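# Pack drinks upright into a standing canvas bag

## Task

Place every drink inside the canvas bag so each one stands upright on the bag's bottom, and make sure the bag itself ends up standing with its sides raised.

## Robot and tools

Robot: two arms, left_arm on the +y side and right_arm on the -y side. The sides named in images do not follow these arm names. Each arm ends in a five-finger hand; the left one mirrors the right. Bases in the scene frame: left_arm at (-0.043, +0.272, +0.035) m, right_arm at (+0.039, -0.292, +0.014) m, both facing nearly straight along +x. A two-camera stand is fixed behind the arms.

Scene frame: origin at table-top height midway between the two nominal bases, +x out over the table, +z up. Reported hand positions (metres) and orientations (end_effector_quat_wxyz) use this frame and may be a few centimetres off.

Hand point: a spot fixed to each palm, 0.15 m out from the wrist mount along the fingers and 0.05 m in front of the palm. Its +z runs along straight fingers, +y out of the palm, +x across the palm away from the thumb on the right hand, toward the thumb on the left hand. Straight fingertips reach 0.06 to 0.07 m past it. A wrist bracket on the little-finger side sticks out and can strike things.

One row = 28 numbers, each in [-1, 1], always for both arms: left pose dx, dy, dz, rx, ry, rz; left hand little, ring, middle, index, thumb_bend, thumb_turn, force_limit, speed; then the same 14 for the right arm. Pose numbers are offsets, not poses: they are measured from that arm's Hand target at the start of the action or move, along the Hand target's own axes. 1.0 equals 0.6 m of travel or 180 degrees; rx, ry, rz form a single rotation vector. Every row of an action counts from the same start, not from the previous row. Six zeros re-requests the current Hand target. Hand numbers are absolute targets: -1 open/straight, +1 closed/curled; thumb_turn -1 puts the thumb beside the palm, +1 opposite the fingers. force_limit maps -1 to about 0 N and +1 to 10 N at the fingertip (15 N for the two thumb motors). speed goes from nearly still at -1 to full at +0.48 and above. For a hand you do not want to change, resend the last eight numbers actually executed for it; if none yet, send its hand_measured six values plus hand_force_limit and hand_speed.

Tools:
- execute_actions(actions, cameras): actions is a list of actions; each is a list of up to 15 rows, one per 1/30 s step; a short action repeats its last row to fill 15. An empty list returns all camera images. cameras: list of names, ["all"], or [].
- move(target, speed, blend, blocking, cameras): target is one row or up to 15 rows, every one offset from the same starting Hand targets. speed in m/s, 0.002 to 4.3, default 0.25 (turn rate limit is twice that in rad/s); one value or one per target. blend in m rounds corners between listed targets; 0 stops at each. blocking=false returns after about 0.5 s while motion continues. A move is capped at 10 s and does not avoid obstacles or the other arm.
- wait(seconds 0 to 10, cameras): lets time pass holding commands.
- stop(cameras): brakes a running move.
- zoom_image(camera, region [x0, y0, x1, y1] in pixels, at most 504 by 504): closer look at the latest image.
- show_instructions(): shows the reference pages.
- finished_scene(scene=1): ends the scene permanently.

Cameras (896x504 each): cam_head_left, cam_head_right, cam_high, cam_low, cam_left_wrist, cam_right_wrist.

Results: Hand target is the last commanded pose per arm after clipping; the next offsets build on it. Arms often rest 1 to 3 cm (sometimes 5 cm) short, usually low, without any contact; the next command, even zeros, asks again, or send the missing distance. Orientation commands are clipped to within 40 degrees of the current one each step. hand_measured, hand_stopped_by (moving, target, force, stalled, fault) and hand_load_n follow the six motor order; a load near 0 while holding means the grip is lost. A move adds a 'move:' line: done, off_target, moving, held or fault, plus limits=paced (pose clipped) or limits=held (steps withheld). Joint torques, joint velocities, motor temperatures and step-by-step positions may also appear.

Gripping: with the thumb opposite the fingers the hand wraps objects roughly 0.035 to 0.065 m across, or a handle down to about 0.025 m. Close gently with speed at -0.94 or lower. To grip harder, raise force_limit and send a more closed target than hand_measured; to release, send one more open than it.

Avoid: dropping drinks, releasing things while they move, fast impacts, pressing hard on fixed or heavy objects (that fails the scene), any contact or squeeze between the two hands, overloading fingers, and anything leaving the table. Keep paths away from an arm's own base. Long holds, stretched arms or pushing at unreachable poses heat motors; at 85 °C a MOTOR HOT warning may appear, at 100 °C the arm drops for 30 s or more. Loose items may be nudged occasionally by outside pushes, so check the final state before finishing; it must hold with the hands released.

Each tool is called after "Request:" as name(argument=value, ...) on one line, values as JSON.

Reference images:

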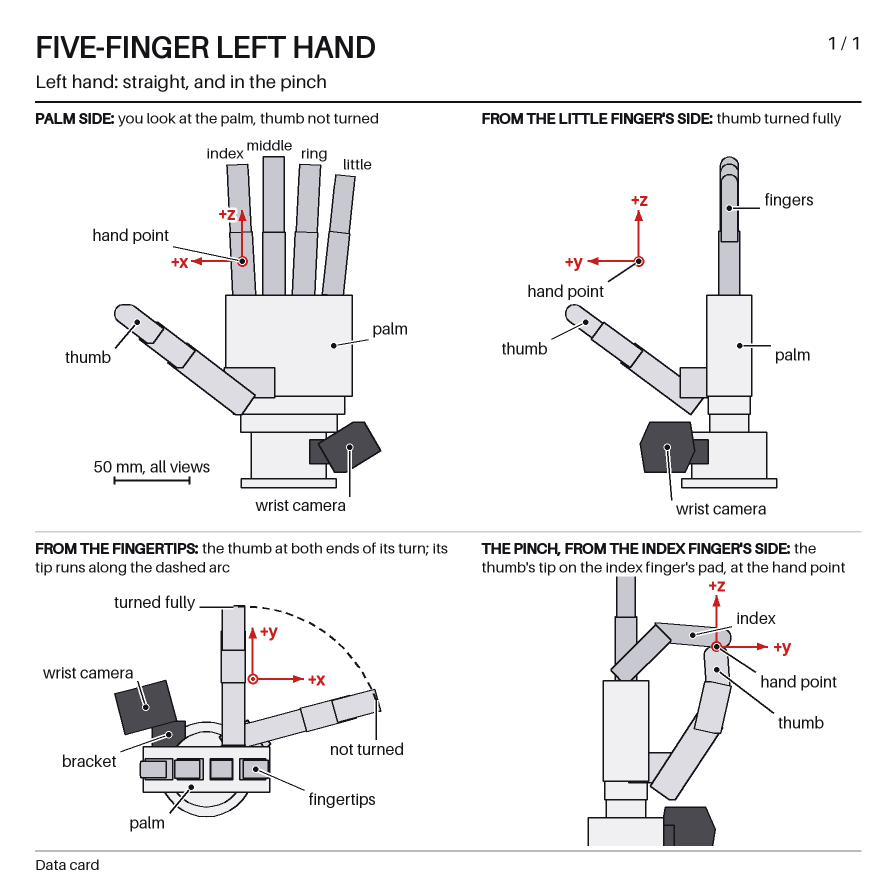

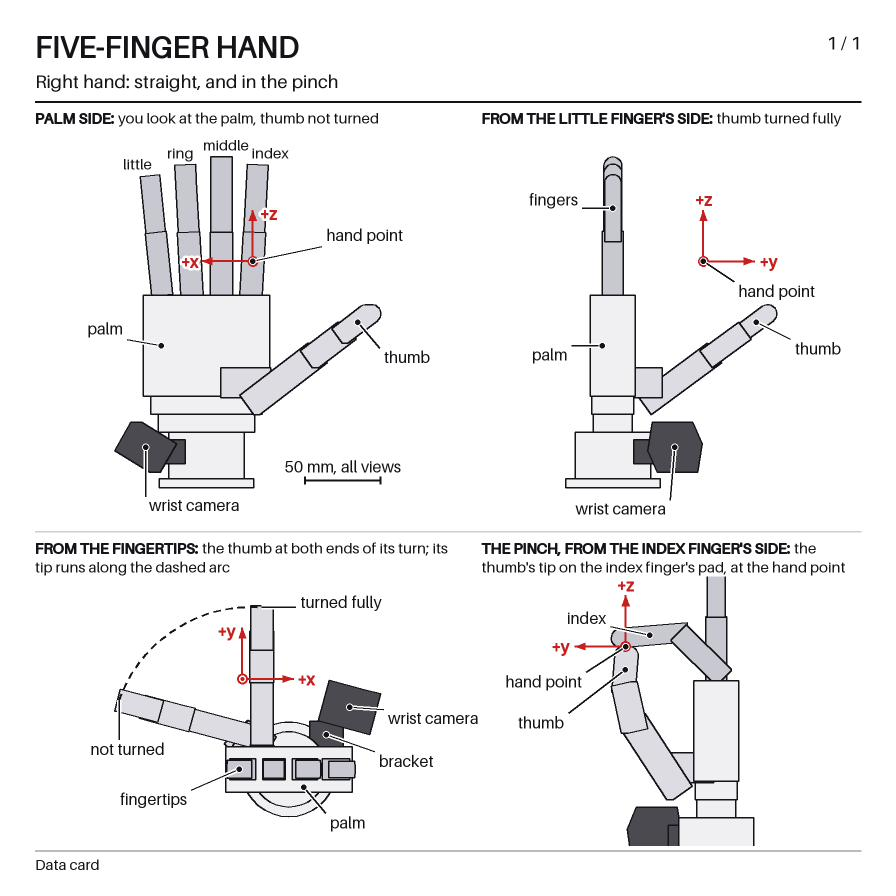

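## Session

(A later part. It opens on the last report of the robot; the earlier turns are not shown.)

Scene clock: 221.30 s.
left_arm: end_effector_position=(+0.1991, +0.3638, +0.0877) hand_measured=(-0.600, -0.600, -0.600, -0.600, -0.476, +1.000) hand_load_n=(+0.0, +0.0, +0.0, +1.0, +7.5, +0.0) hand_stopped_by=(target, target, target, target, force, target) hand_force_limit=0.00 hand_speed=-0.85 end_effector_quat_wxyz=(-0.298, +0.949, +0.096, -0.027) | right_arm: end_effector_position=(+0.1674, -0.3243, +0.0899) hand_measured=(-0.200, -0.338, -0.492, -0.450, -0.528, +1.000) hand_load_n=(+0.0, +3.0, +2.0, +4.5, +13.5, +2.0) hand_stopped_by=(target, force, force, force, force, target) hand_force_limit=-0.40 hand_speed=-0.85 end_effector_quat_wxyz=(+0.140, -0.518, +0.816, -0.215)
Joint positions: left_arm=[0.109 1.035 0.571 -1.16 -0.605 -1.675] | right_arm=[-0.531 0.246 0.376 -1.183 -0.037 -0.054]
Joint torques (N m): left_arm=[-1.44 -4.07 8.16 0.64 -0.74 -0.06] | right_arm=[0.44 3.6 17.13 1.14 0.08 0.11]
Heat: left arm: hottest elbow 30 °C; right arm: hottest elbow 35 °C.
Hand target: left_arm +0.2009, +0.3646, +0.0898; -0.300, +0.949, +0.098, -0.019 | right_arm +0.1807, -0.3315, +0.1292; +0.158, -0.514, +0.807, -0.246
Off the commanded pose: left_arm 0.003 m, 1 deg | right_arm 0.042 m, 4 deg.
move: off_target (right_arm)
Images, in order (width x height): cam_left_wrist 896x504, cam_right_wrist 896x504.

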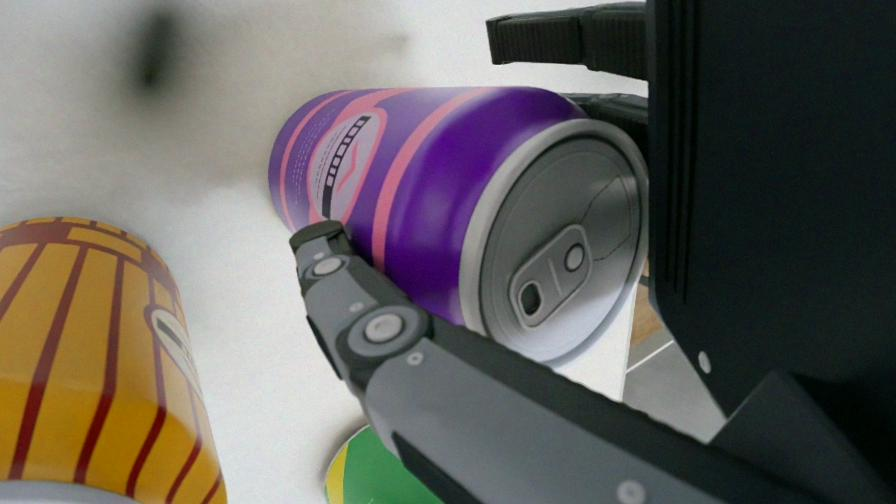

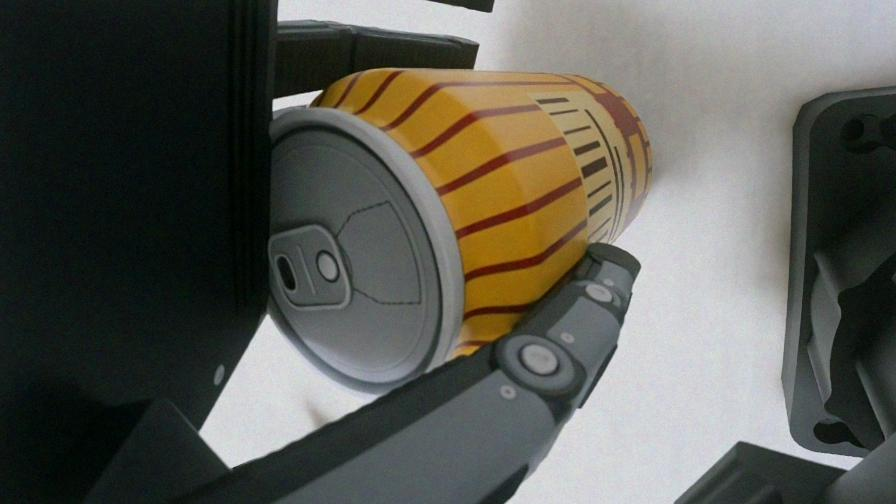

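Request:
move(target=[0, 0, 0, 0, 0, 0, -0.2, -0.2, -0.2, -0.2, 0.3, 1, -0.4, -0.85, 0, -0.177, -0.263, 0, 0, 0, -0.2, -0.2, -0.2, -0.2, 0.3, 1, -0.4, -0.85], speed=0.12, cameras=["all"])

Scene clock: 228.97 s.
left_arm: end_effector_position=(+0.1989, +0.3642, +0.0877) hand_measured=(-0.200, -0.202, -0.492, -0.518, -0.478, +1.000) hand_load_n=(+0.0, +3.5, +5.0, +2.0, +16.5, +2.5) hand_stopped_by=(target, force, force, force, force, target) hand_force_limit=-0.40 hand_speed=-0.85 end_effector_quat_wxyz=(-0.299, +0.949, +0.096, -0.027) | right_arm: end_effector_position=(+0.1751, -0.3288, +0.2867) hand_measured=(-0.200, -0.338, -0.492, -0.450, -0.528, +1.000) hand_load_n=(+0.0, +3.0, +2.0, +4.5, +13.0, +2.5) hand_stopped_by=(target, force, force, force, force, target) hand_force_limit=-0.40 hand_speed=-0.85 end_effector_quat_wxyz=(+0.141, -0.517, +0.815, -0.218)
Joint positions: left_arm=[0.109 1.035 0.571 -1.16 -0.607 -1.675] | right_arm=[-0.531 0.472 0.937 -1.511 -0.037 -0.054]
Joint torques (N m): left_arm=[-1.49 -4.13 8.17 0.64 -0.64 -0.06] | right_arm=[0.32 2.73 15.83 1.16 -0.03 -0.02]
Heat: left arm: hottest elbow 30 °C; right arm: hottest elbow 37 °C.
Hand target: left_arm +0.2009, +0.3646, +0.0898; -0.300, +0.949, +0.098, -0.020 | right_arm +0.1806, -0.3318, +0.3193; +0.157, -0.514, +0.807, -0.246
Off the commanded pose: left_arm 0.003 m, 1 deg | right_arm 0.033 m, 4 deg.
move: off_target (right_arm)

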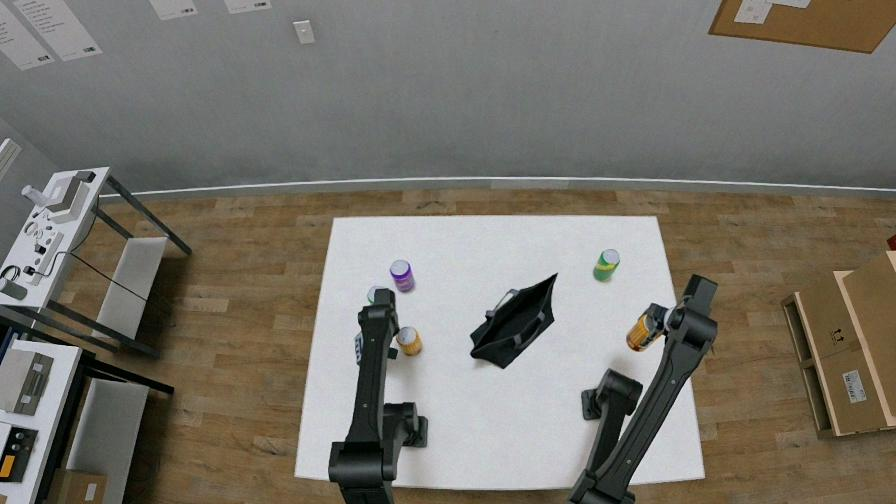

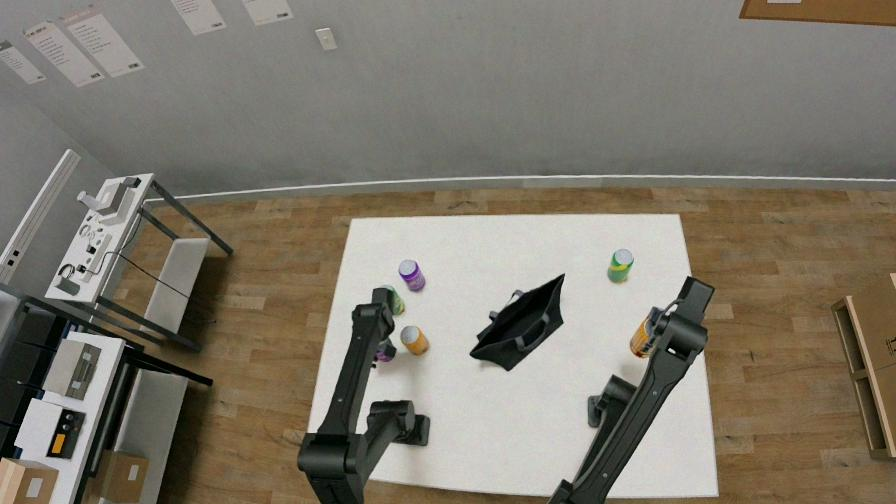

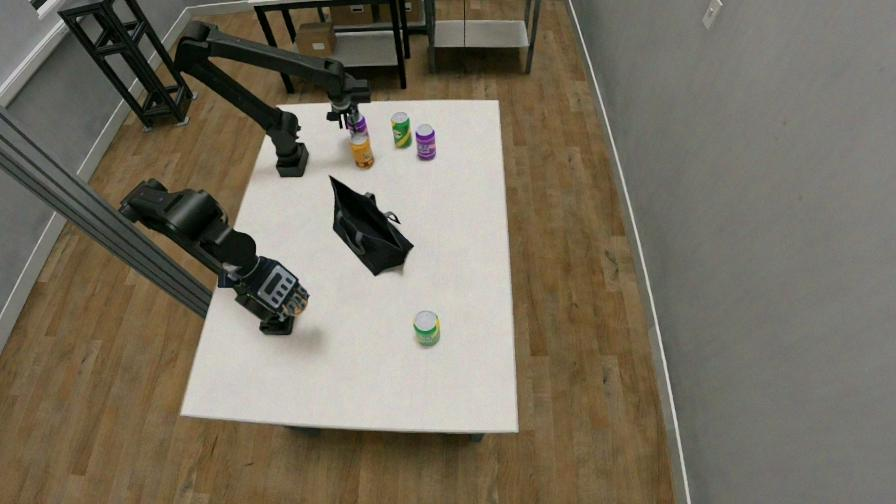

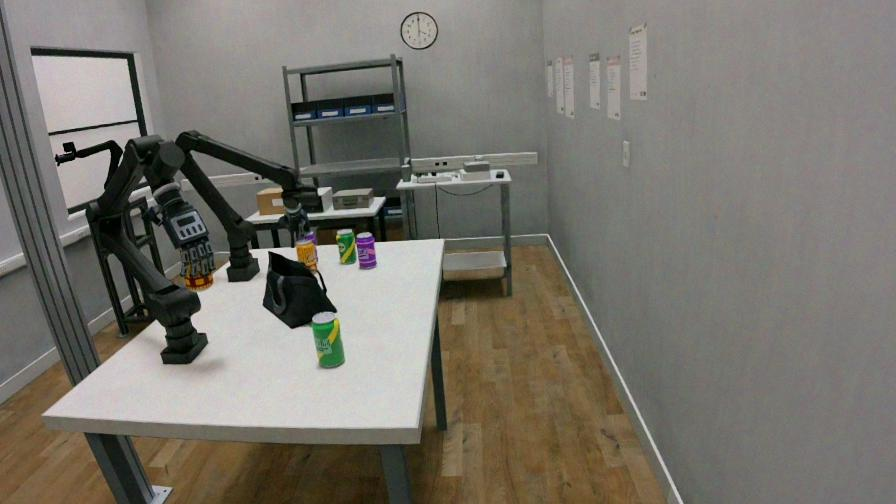

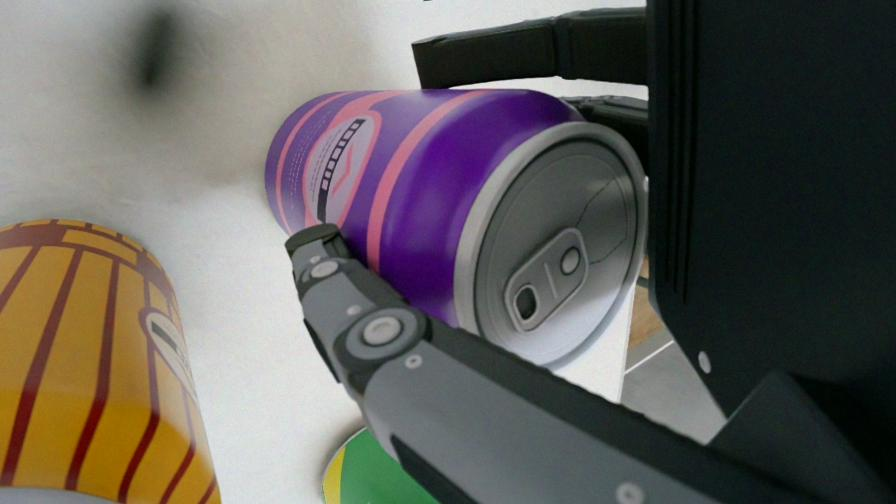

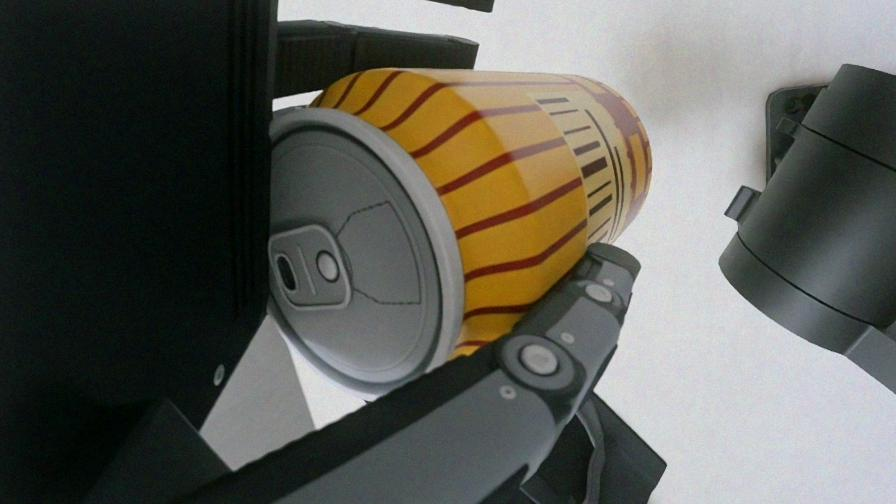

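Request:
zoom_image(camera="cam_head_left", region=[420, 240, 600, 400])

Request:
zoom_image(camera="cam_high", region=[290, 150, 450, 300])

Scaled by 2.800.

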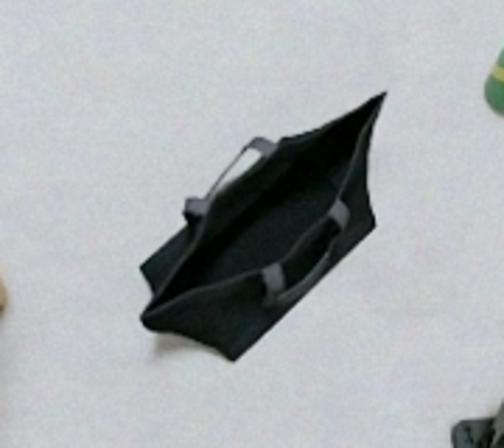

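Scaled by 3.150.

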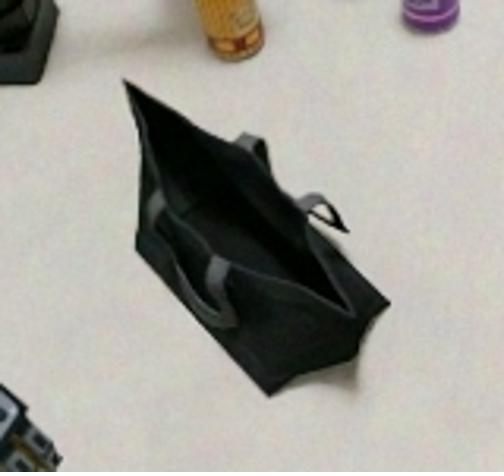

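Request:
move(target=[0, -0.1863, -0.2763, 0, 0, 0, -0.2, -0.2, -0.2, -0.2, 0.3, 1, -0.4, -0.85, -0.4927, 0.0518, -0.0563, 0, -0.2158, -0.3201, -0.2, -0.2, -0.2, -0.2, 0.3, 1, -0.4, -0.85], speed=0.2, cameras=["all"])

Scene clock: 249.83 s.
left_arm: end_effector_position=(+0.1862, +0.3568, +0.2567) hand_measured=(-0.200, -0.202, -0.492, -0.518, -0.478, +1.000) hand_load_n=(+0.0, +1.5, +4.5, +2.5, +16.5, +2.0) hand_stopped_by=(target, force, force, force, force, target) hand_force_limit=-0.40 hand_speed=-0.85 end_effector_quat_wxyz=(-0.288, +0.954, +0.077, -0.032) | right_arm: end_effector_position=(+0.2504, -0.0636, +0.2898) hand_measured=(-0.200, -0.338, -0.492, -0.450, -0.528, +1.000) hand_load_n=(+0.0, +3.0, +2.0, +4.5, +13.0, +2.5) hand_stopped_by=(target, force, force, force, force, target) hand_force_limit=-0.40 hand_speed=-0.85 end_effector_quat_wxyz=(-0.222, +0.890, -0.386, +0.092)
Joint positions: left_arm=[0.107 0.889 0.95 -1.685 -0.585 -1.636] | right_arm=[0.691 0.965 1.123 -1.243 -0.024 -0.029]
Joint torques (N m): left_arm=[-0.79 -3.66 15.5 -0.01 -0.74 0] | right_arm=[1.44 -4.01 16.96 2.24 -0.03 0.01]
Motor temperatures (°C): left_arm=[26 25 30 26 21 21] | right_arm=[25 25 40 23 23 23]
Heat: left arm: hottest elbow 30 °C; right arm: hottest elbow 40 °C.
Hand target: left_arm +0.1973, +0.3604, +0.2898; -0.300, +0.949, +0.098, -0.019 | right_arm +0.2649, -0.0449, +0.3304; -0.270, +0.882, -0.370, +0.113
Off the commanded pose: left_arm 0.035 m, 3 deg | right_arm 0.047 m, 6 deg.
joint sent to its limit (left arm) — joint 4 (wrist pitch), lower limit. The joint targets are off in orientation, not in position.
move: off_target (left_arm, right_arm)

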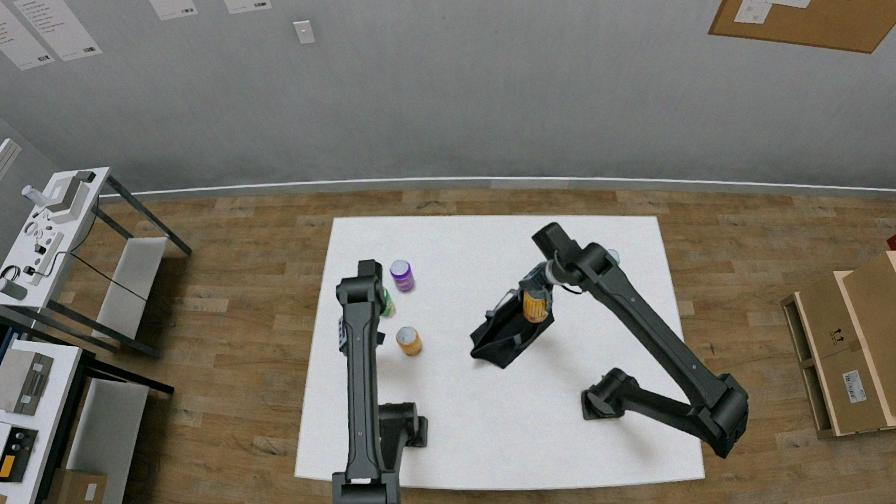

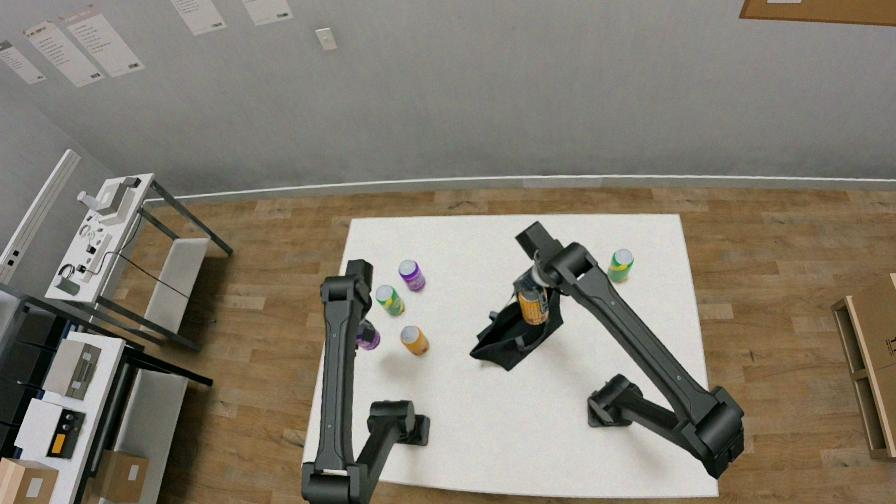

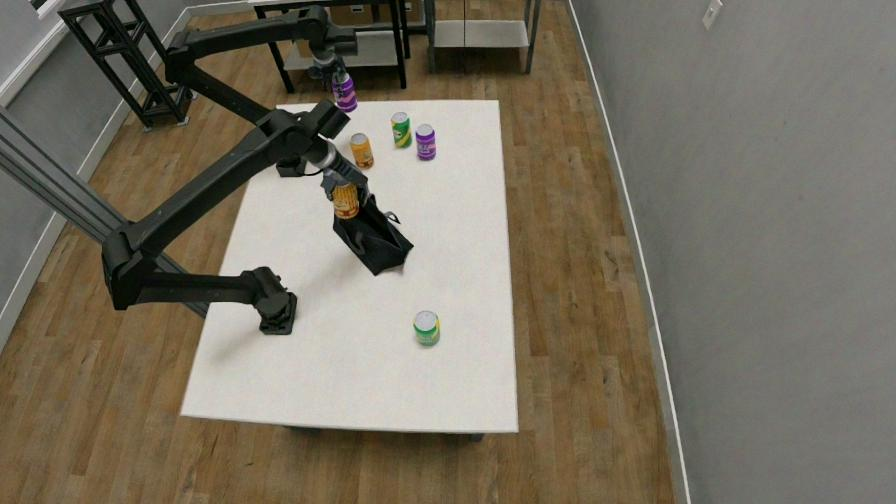

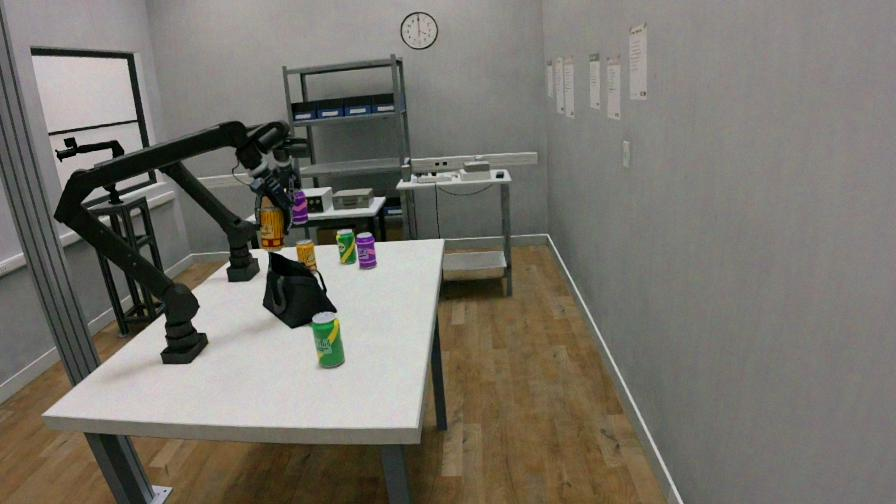

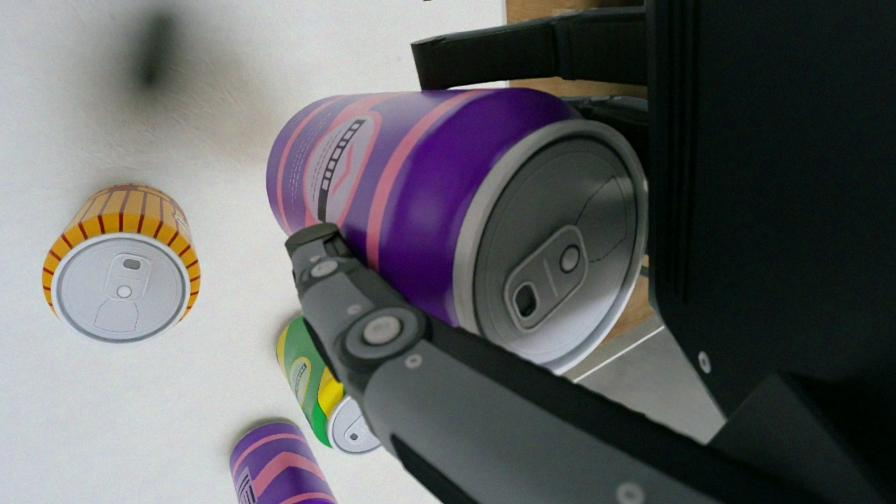

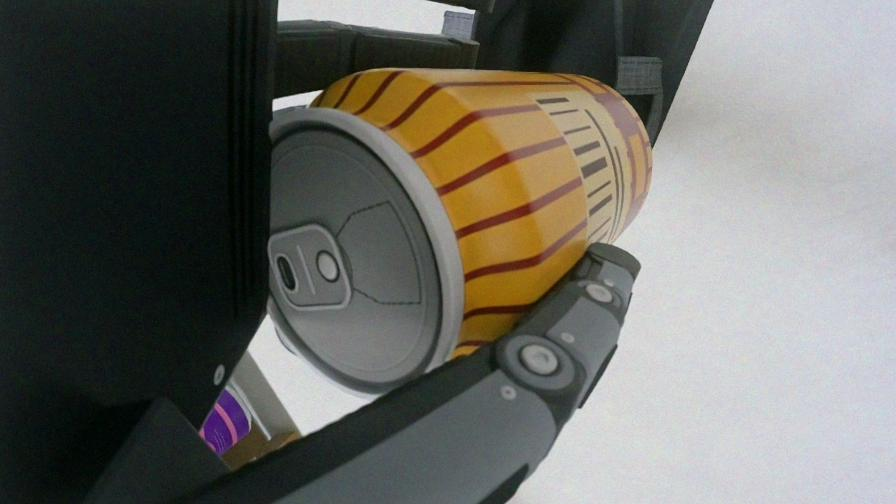

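Request:
zoom_image(camera="cam_head_left", region=[450, 240, 610, 380])

Request:
zoom_image(camera="cam_head_right", region=[450, 240, 610, 380])

Scaled by 3.150.

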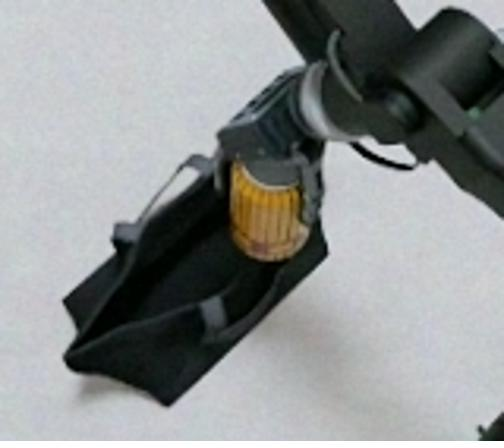

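Scaled by 3.150.

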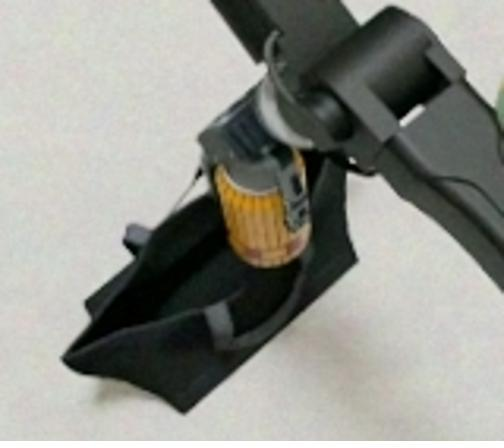

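Request:
move(target=[0, 0, 0, 0, 0, 0, -0.2, -0.2, -0.2, -0.2, 0.3, 1, -0.4, -0.85, 0.0267, -0.0622, 0.0419, 0, 0, 0, -0.2, -0.2, -0.2, -0.2, 0.3, 1, -0.4, -0.85], speed=0.1, cameras=["cam_head_left", "cam_head_right", "cam_high", "cam_right_wrist"])

Scene clock: 257.30 s.
left_arm: end_effector_position=(+0.1862, +0.3568, +0.2567) hand_measured=(-0.200, -0.202, -0.492, -0.518, -0.478, +1.000) hand_load_n=(+0.0, +1.5, +4.5, +2.5, +16.0, +1.5) hand_stopped_by=(target, force, force, force, force, target) hand_force_limit=-0.40 hand_speed=-0.85 end_effector_quat_wxyz=(-0.288, +0.954, +0.077, -0.032) | right_arm: end_effector_position=(+0.2854, -0.0374, +0.2891) hand_measured=(-0.200, -0.338, -0.492, -0.450, -0.528, +1.000) hand_load_n=(+0.0, +2.5, +2.0, +4.5, +13.0, +2.0) hand_stopped_by=(target, force, force, force, force, target) hand_force_limit=-0.40 hand_speed=-0.85 end_effector_quat_wxyz=(-0.223, +0.896, -0.374, +0.088)
Joint positions: left_arm=[0.107 0.889 0.95 -1.685 -0.585 -1.636] | right_arm=[0.676 1.085 1.197 -1.201 -0.046 -0.065]
Joint torques (N m): left_arm=[-0.67 -3.72 15.5 0.01 -0.74 0] | right_arm=[-1.03 -6.53 17.06 2.28 -0.09 -0.06]
Heat: left arm: hottest elbow 31 °C; right arm: hottest elbow 42 °C.
Hand target: left_arm +0.1973, +0.3604, +0.2898; -0.300, +0.949, +0.098, -0.019 | right_arm +0.3083, -0.0248, +0.3304; -0.270, +0.882, -0.370, +0.113
Off the commanded pose: left_arm 0.035 m, 3 deg | right_arm 0.049 m, 6 deg.
joint sent to its limit (left arm) — joint 4 (wrist pitch), lower limit. The joint targets are off in orientation, not in position.
move: off_target (left_arm, right_arm)
Images, in order (width x height): cam_head_left 896x504, cam_head_right 896x504, cam_high 896x504, cam_right_wrist 896x504.

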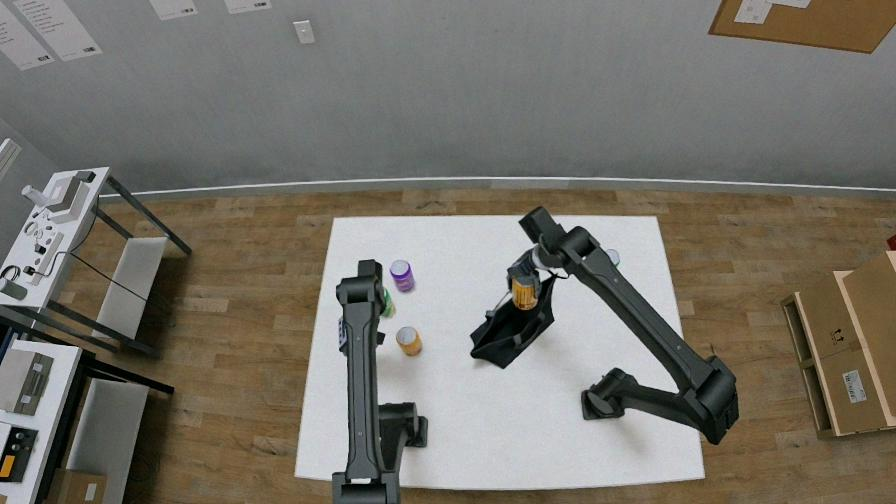

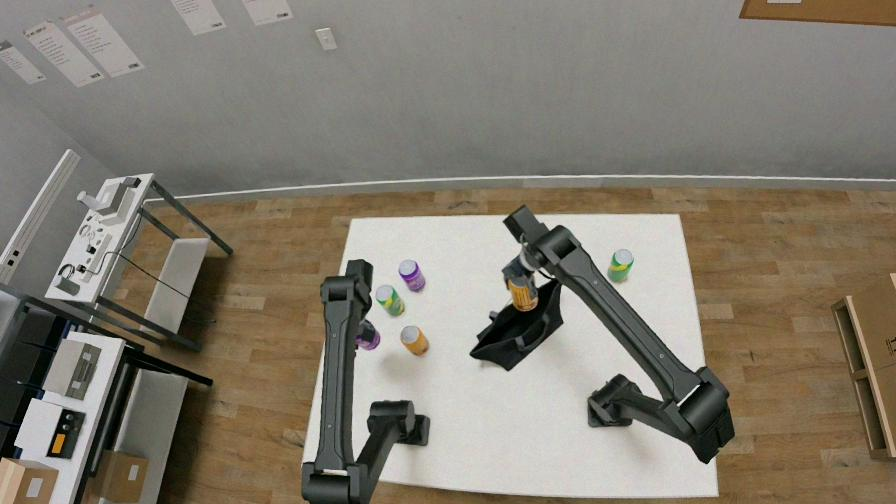

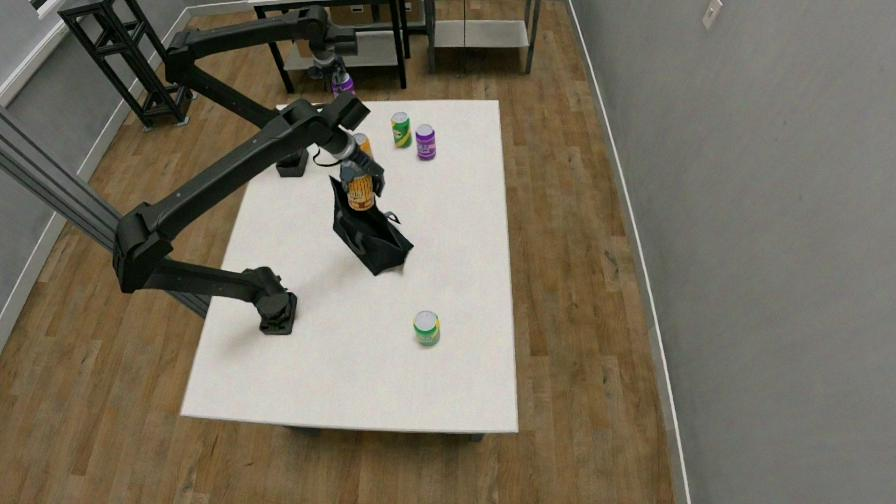

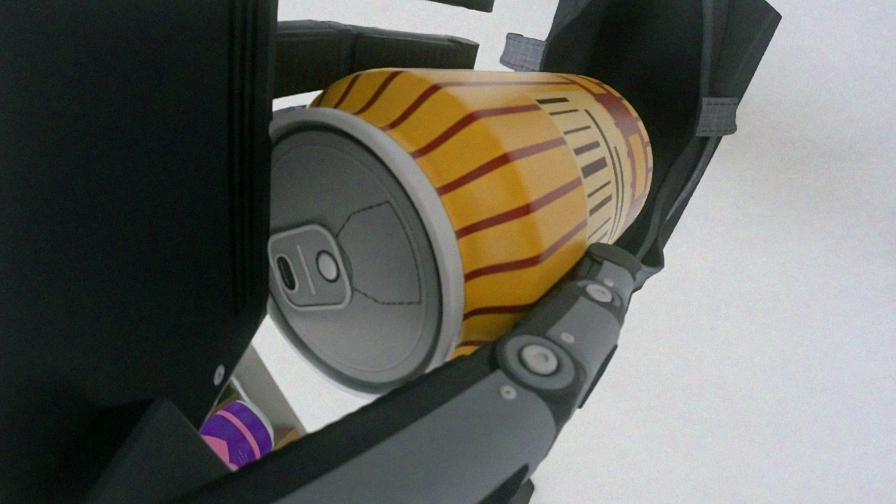

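Request:
zoom_image(camera="cam_head_left", region=[450, 240, 590, 380])

Request:
zoom_image(camera="cam_high", region=[300, 130, 440, 290])

Scaled by 3.600.

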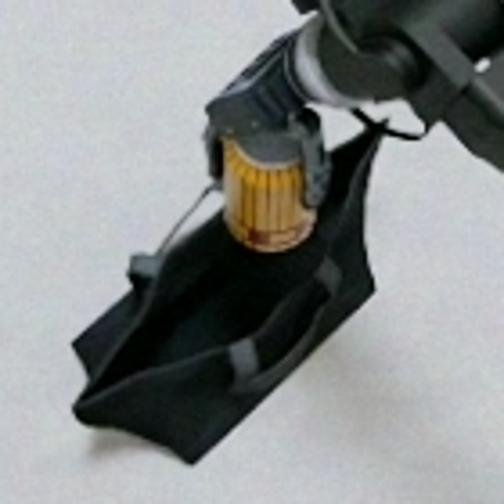

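Scaled by 3.150.

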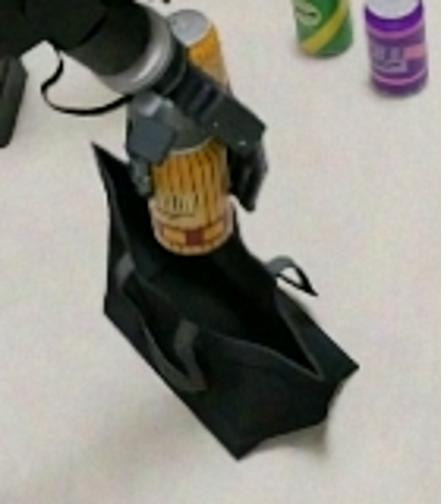

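Request:
move(target=[0, 0, 0, 0, 0, 0, -0.2, -0.2, -0.2, -0.2, 0.3, 1, -0.4, -0.85, -0.0095, 0.1298, 0.1343, 0, 0, 0, -0.2, -0.2, -0.2, -0.2, 0.3, 1, -0.4, -0.85], speed=0.12, cameras=["cam_head_left", "cam_high"])

Scene clock: 261.17 s.
left_arm: end_effector_position=(+0.1862, +0.3568, +0.2567) hand_measured=(-0.200, -0.202, -0.492, -0.518, -0.478, +1.000) hand_load_n=(+0.0, +1.5, +4.5, +2.0, +16.0, +1.5) hand_stopped_by=(target, force, force, force, force, target) hand_force_limit=-0.40 hand_speed=-0.85 end_effector_quat_wxyz=(-0.288, +0.954, +0.077, -0.032) | right_arm: end_effector_position=(+0.2808, -0.0419, +0.1990) hand_measured=(-0.200, -0.338, -0.492, -0.450, -0.528, +1.000) hand_load_n=(+0.0, +2.5, +2.0, +4.5, +13.5, +2.5) hand_stopped_by=(target, force, force, force, force, target) hand_force_limit=-0.40 hand_speed=-0.85 end_effector_quat_wxyz=(-0.238, +0.892, -0.373, +0.096)
Joint positions: left_arm=[0.107 0.889 0.95 -1.685 -0.585 -1.636] | right_arm=[0.676 1.042 0.926 -0.937 -0.044 -0.065]
Joint torques (N m): left_arm=[-0.67 -3.6 15.5 0.01 -0.74 0] | right_arm=[0.38 -7.94 11.81 2.59 0.12 0.07]
Heat: left arm: hottest elbow 31 °C; right arm: hottest elbow 43 °C.
Hand target: left_arm +0.1973, +0.3604, +0.2898; -0.300, +0.949, +0.098, -0.019 | right_arm +0.2903, -0.0342, +0.2202; -0.270, +0.882, -0.370, +0.113
Off the commanded pose: left_arm 0.035 m, 3 deg | right_arm 0.024 m, 4 deg.
joint sent to its limit (left arm) — joint 4 (wrist pitch), lower limit. The joint targets are off in orientation, not in position.
move: off_target (left_arm, right_arm)
Images, in order (width x height): cam_head_left 896x504, cam_high 896x504.

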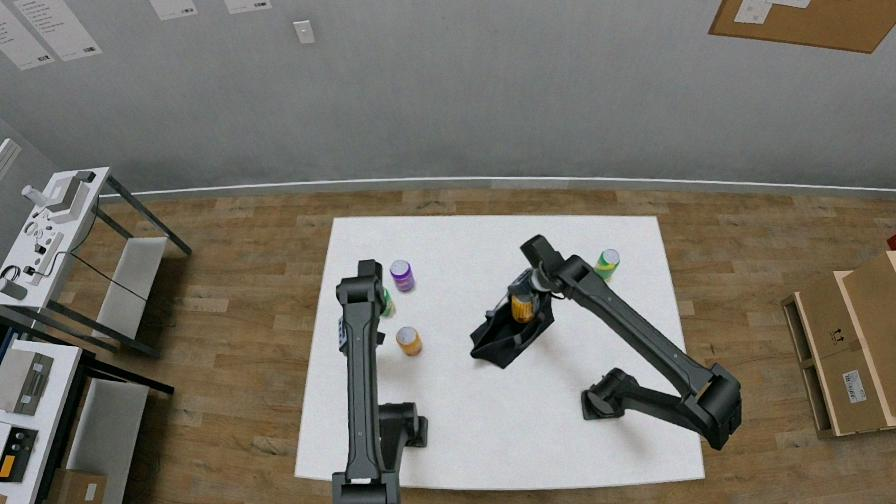

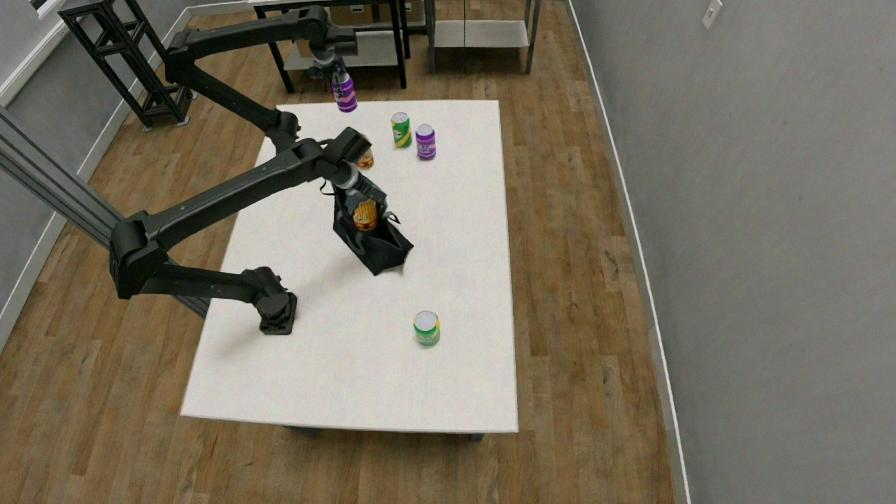

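Request:
zoom_image(camera="cam_head_left", region=[450, 240, 590, 380])

Request:
zoom_image(camera="cam_high", region=[300, 130, 440, 290])

Scaled by 3.600.

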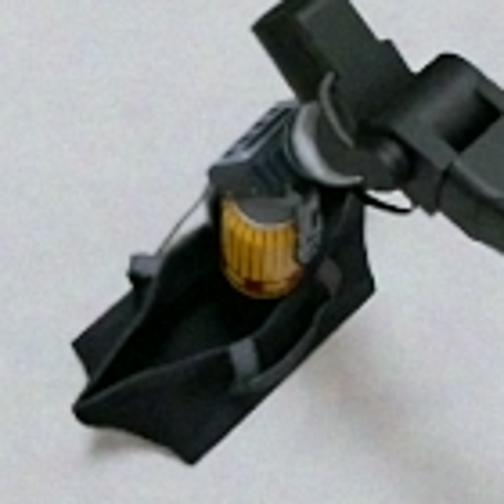

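Scaled by 3.150.

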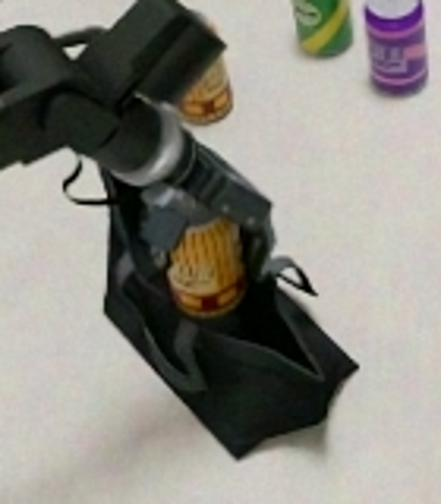

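Request:
move(target=[[0, 0, 0, 0, 0, 0, -0.2, -0.2, -0.2, -0.2, 0.3, 1, -0.4, -0.85, 0, 0.0677, 0.1053, 0, 0, 0, -0.2, -0.2, -0.2, -0.2, 0.3, 1, -0.4, -0.85], [0, 0, 0, 0, 0, 0, -0.2, -0.2, -0.2, -0.2, 0.3, 1, -0.4, -0.85, 0.1008, 0.1177, 0.1118, 0, 0, 0, -0.2, -0.2, -0.2, -0.2, 0.3, 1, -0.4, -0.85]], speed=0.1, blend=0.01, cameras=["cam_head_left", "cam_high", "cam_right_wrist"])

Scene clock: 265.67 s.
left_arm: end_effector_position=(+0.1862, +0.3568, +0.2567) hand_measured=(-0.200, -0.202, -0.492, -0.518, -0.478, +1.000) hand_load_n=(+0.0, +1.0, +4.0, +2.0, +16.0, +1.5) hand_stopped_by=(target, force, force, force, force, target) hand_force_limit=-0.40 hand_speed=-0.85 end_effector_quat_wxyz=(-0.288, +0.954, +0.077, -0.032) | right_arm: end_effector_position=(+0.3023, -0.0947, +0.1126) hand_measured=(-0.200, -0.338, -0.492, -0.450, -0.528, +1.000) hand_load_n=(+0.0, +3.0, +1.5, +4.5, +13.0, +2.5) hand_stopped_by=(target, force, force, force, force, target) hand_force_limit=-0.40 hand_speed=-0.85 end_effector_quat_wxyz=(-0.251, +0.888, -0.373, +0.095)
Joint positions: left_arm=[0.107 0.889 0.95 -1.685 -0.585 -1.636] | right_arm=[0.477 1.056 0.697 -0.69 -0.157 -0.229]
Joint torques (N m): left_arm=[-0.73 -3.6 15.5 0.01 -0.74 0] | right_arm=[-1.03 -5.48 11.06 2.5 -0.1 -0.04]
Heat: left arm: hottest elbow 32 °C; right arm: hottest elbow 42 °C.
Hand target: left_arm +0.1973, +0.3604, +0.2898; -0.300, +0.949, +0.098, -0.019 | right_arm +0.3177, -0.0920, +0.1250; -0.270, +0.882, -0.370, +0.113
Off the commanded pose: left_arm 0.035 m, 3 deg | right_arm 0.020 m, 3 deg.
joint sent to its limit (left arm) — joint 4 (wrist pitch), lower limit. The joint targets are off in orientation, not in position.
move: off_target (left_arm, right_arm)
Images, in order (width x height): cam_head_left 896x504, cam_high 896x504, cam_right_wrist 896x504.

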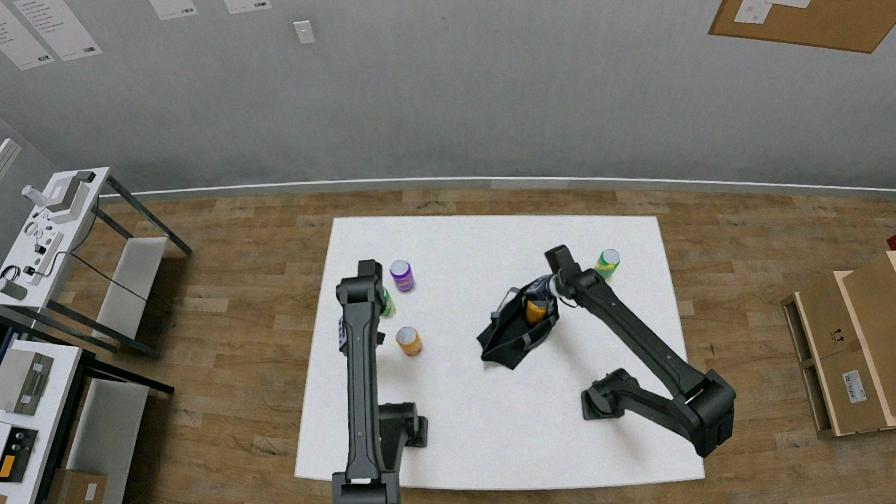

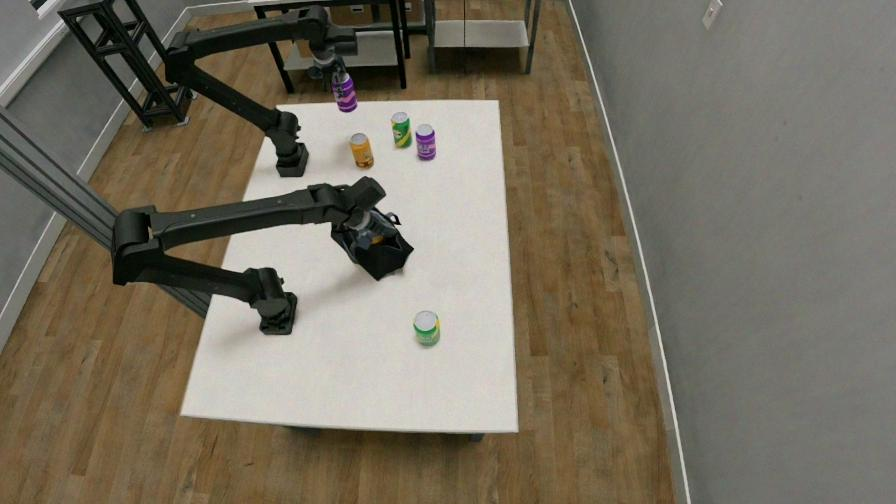

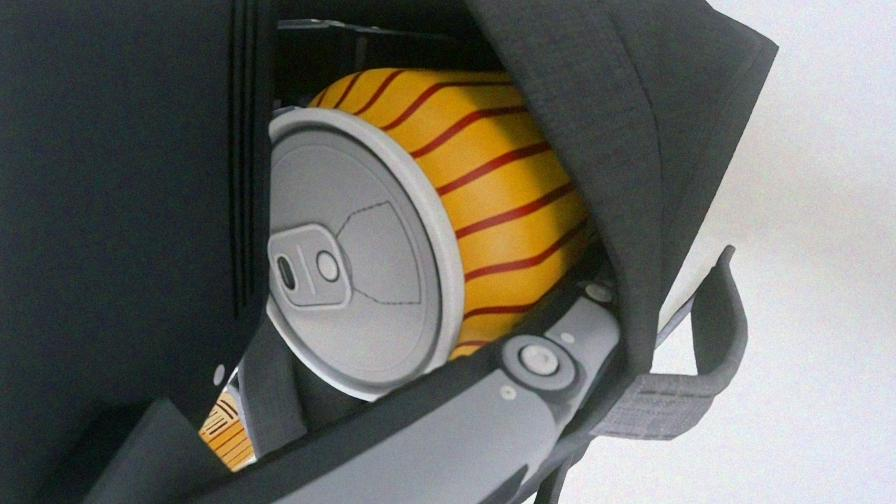

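Request:
zoom_image(camera="cam_head_left", region=[450, 240, 590, 380])

Request:
zoom_image(camera="cam_high", region=[300, 150, 460, 310])

Scaled by 3.600.

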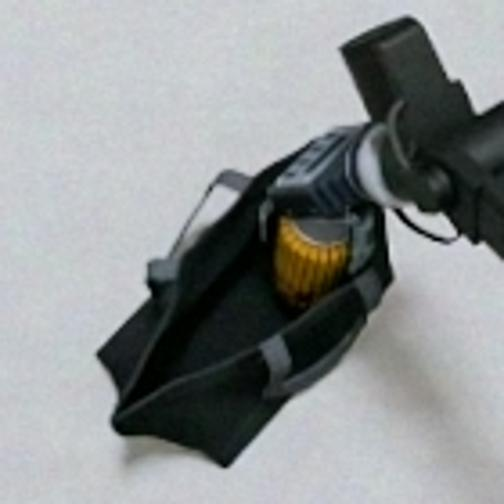

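Scaled by 3.150.

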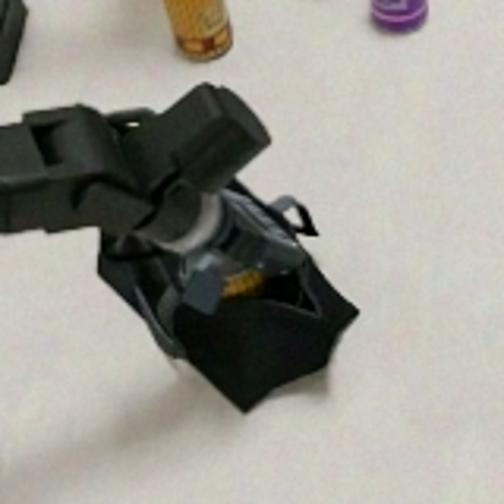

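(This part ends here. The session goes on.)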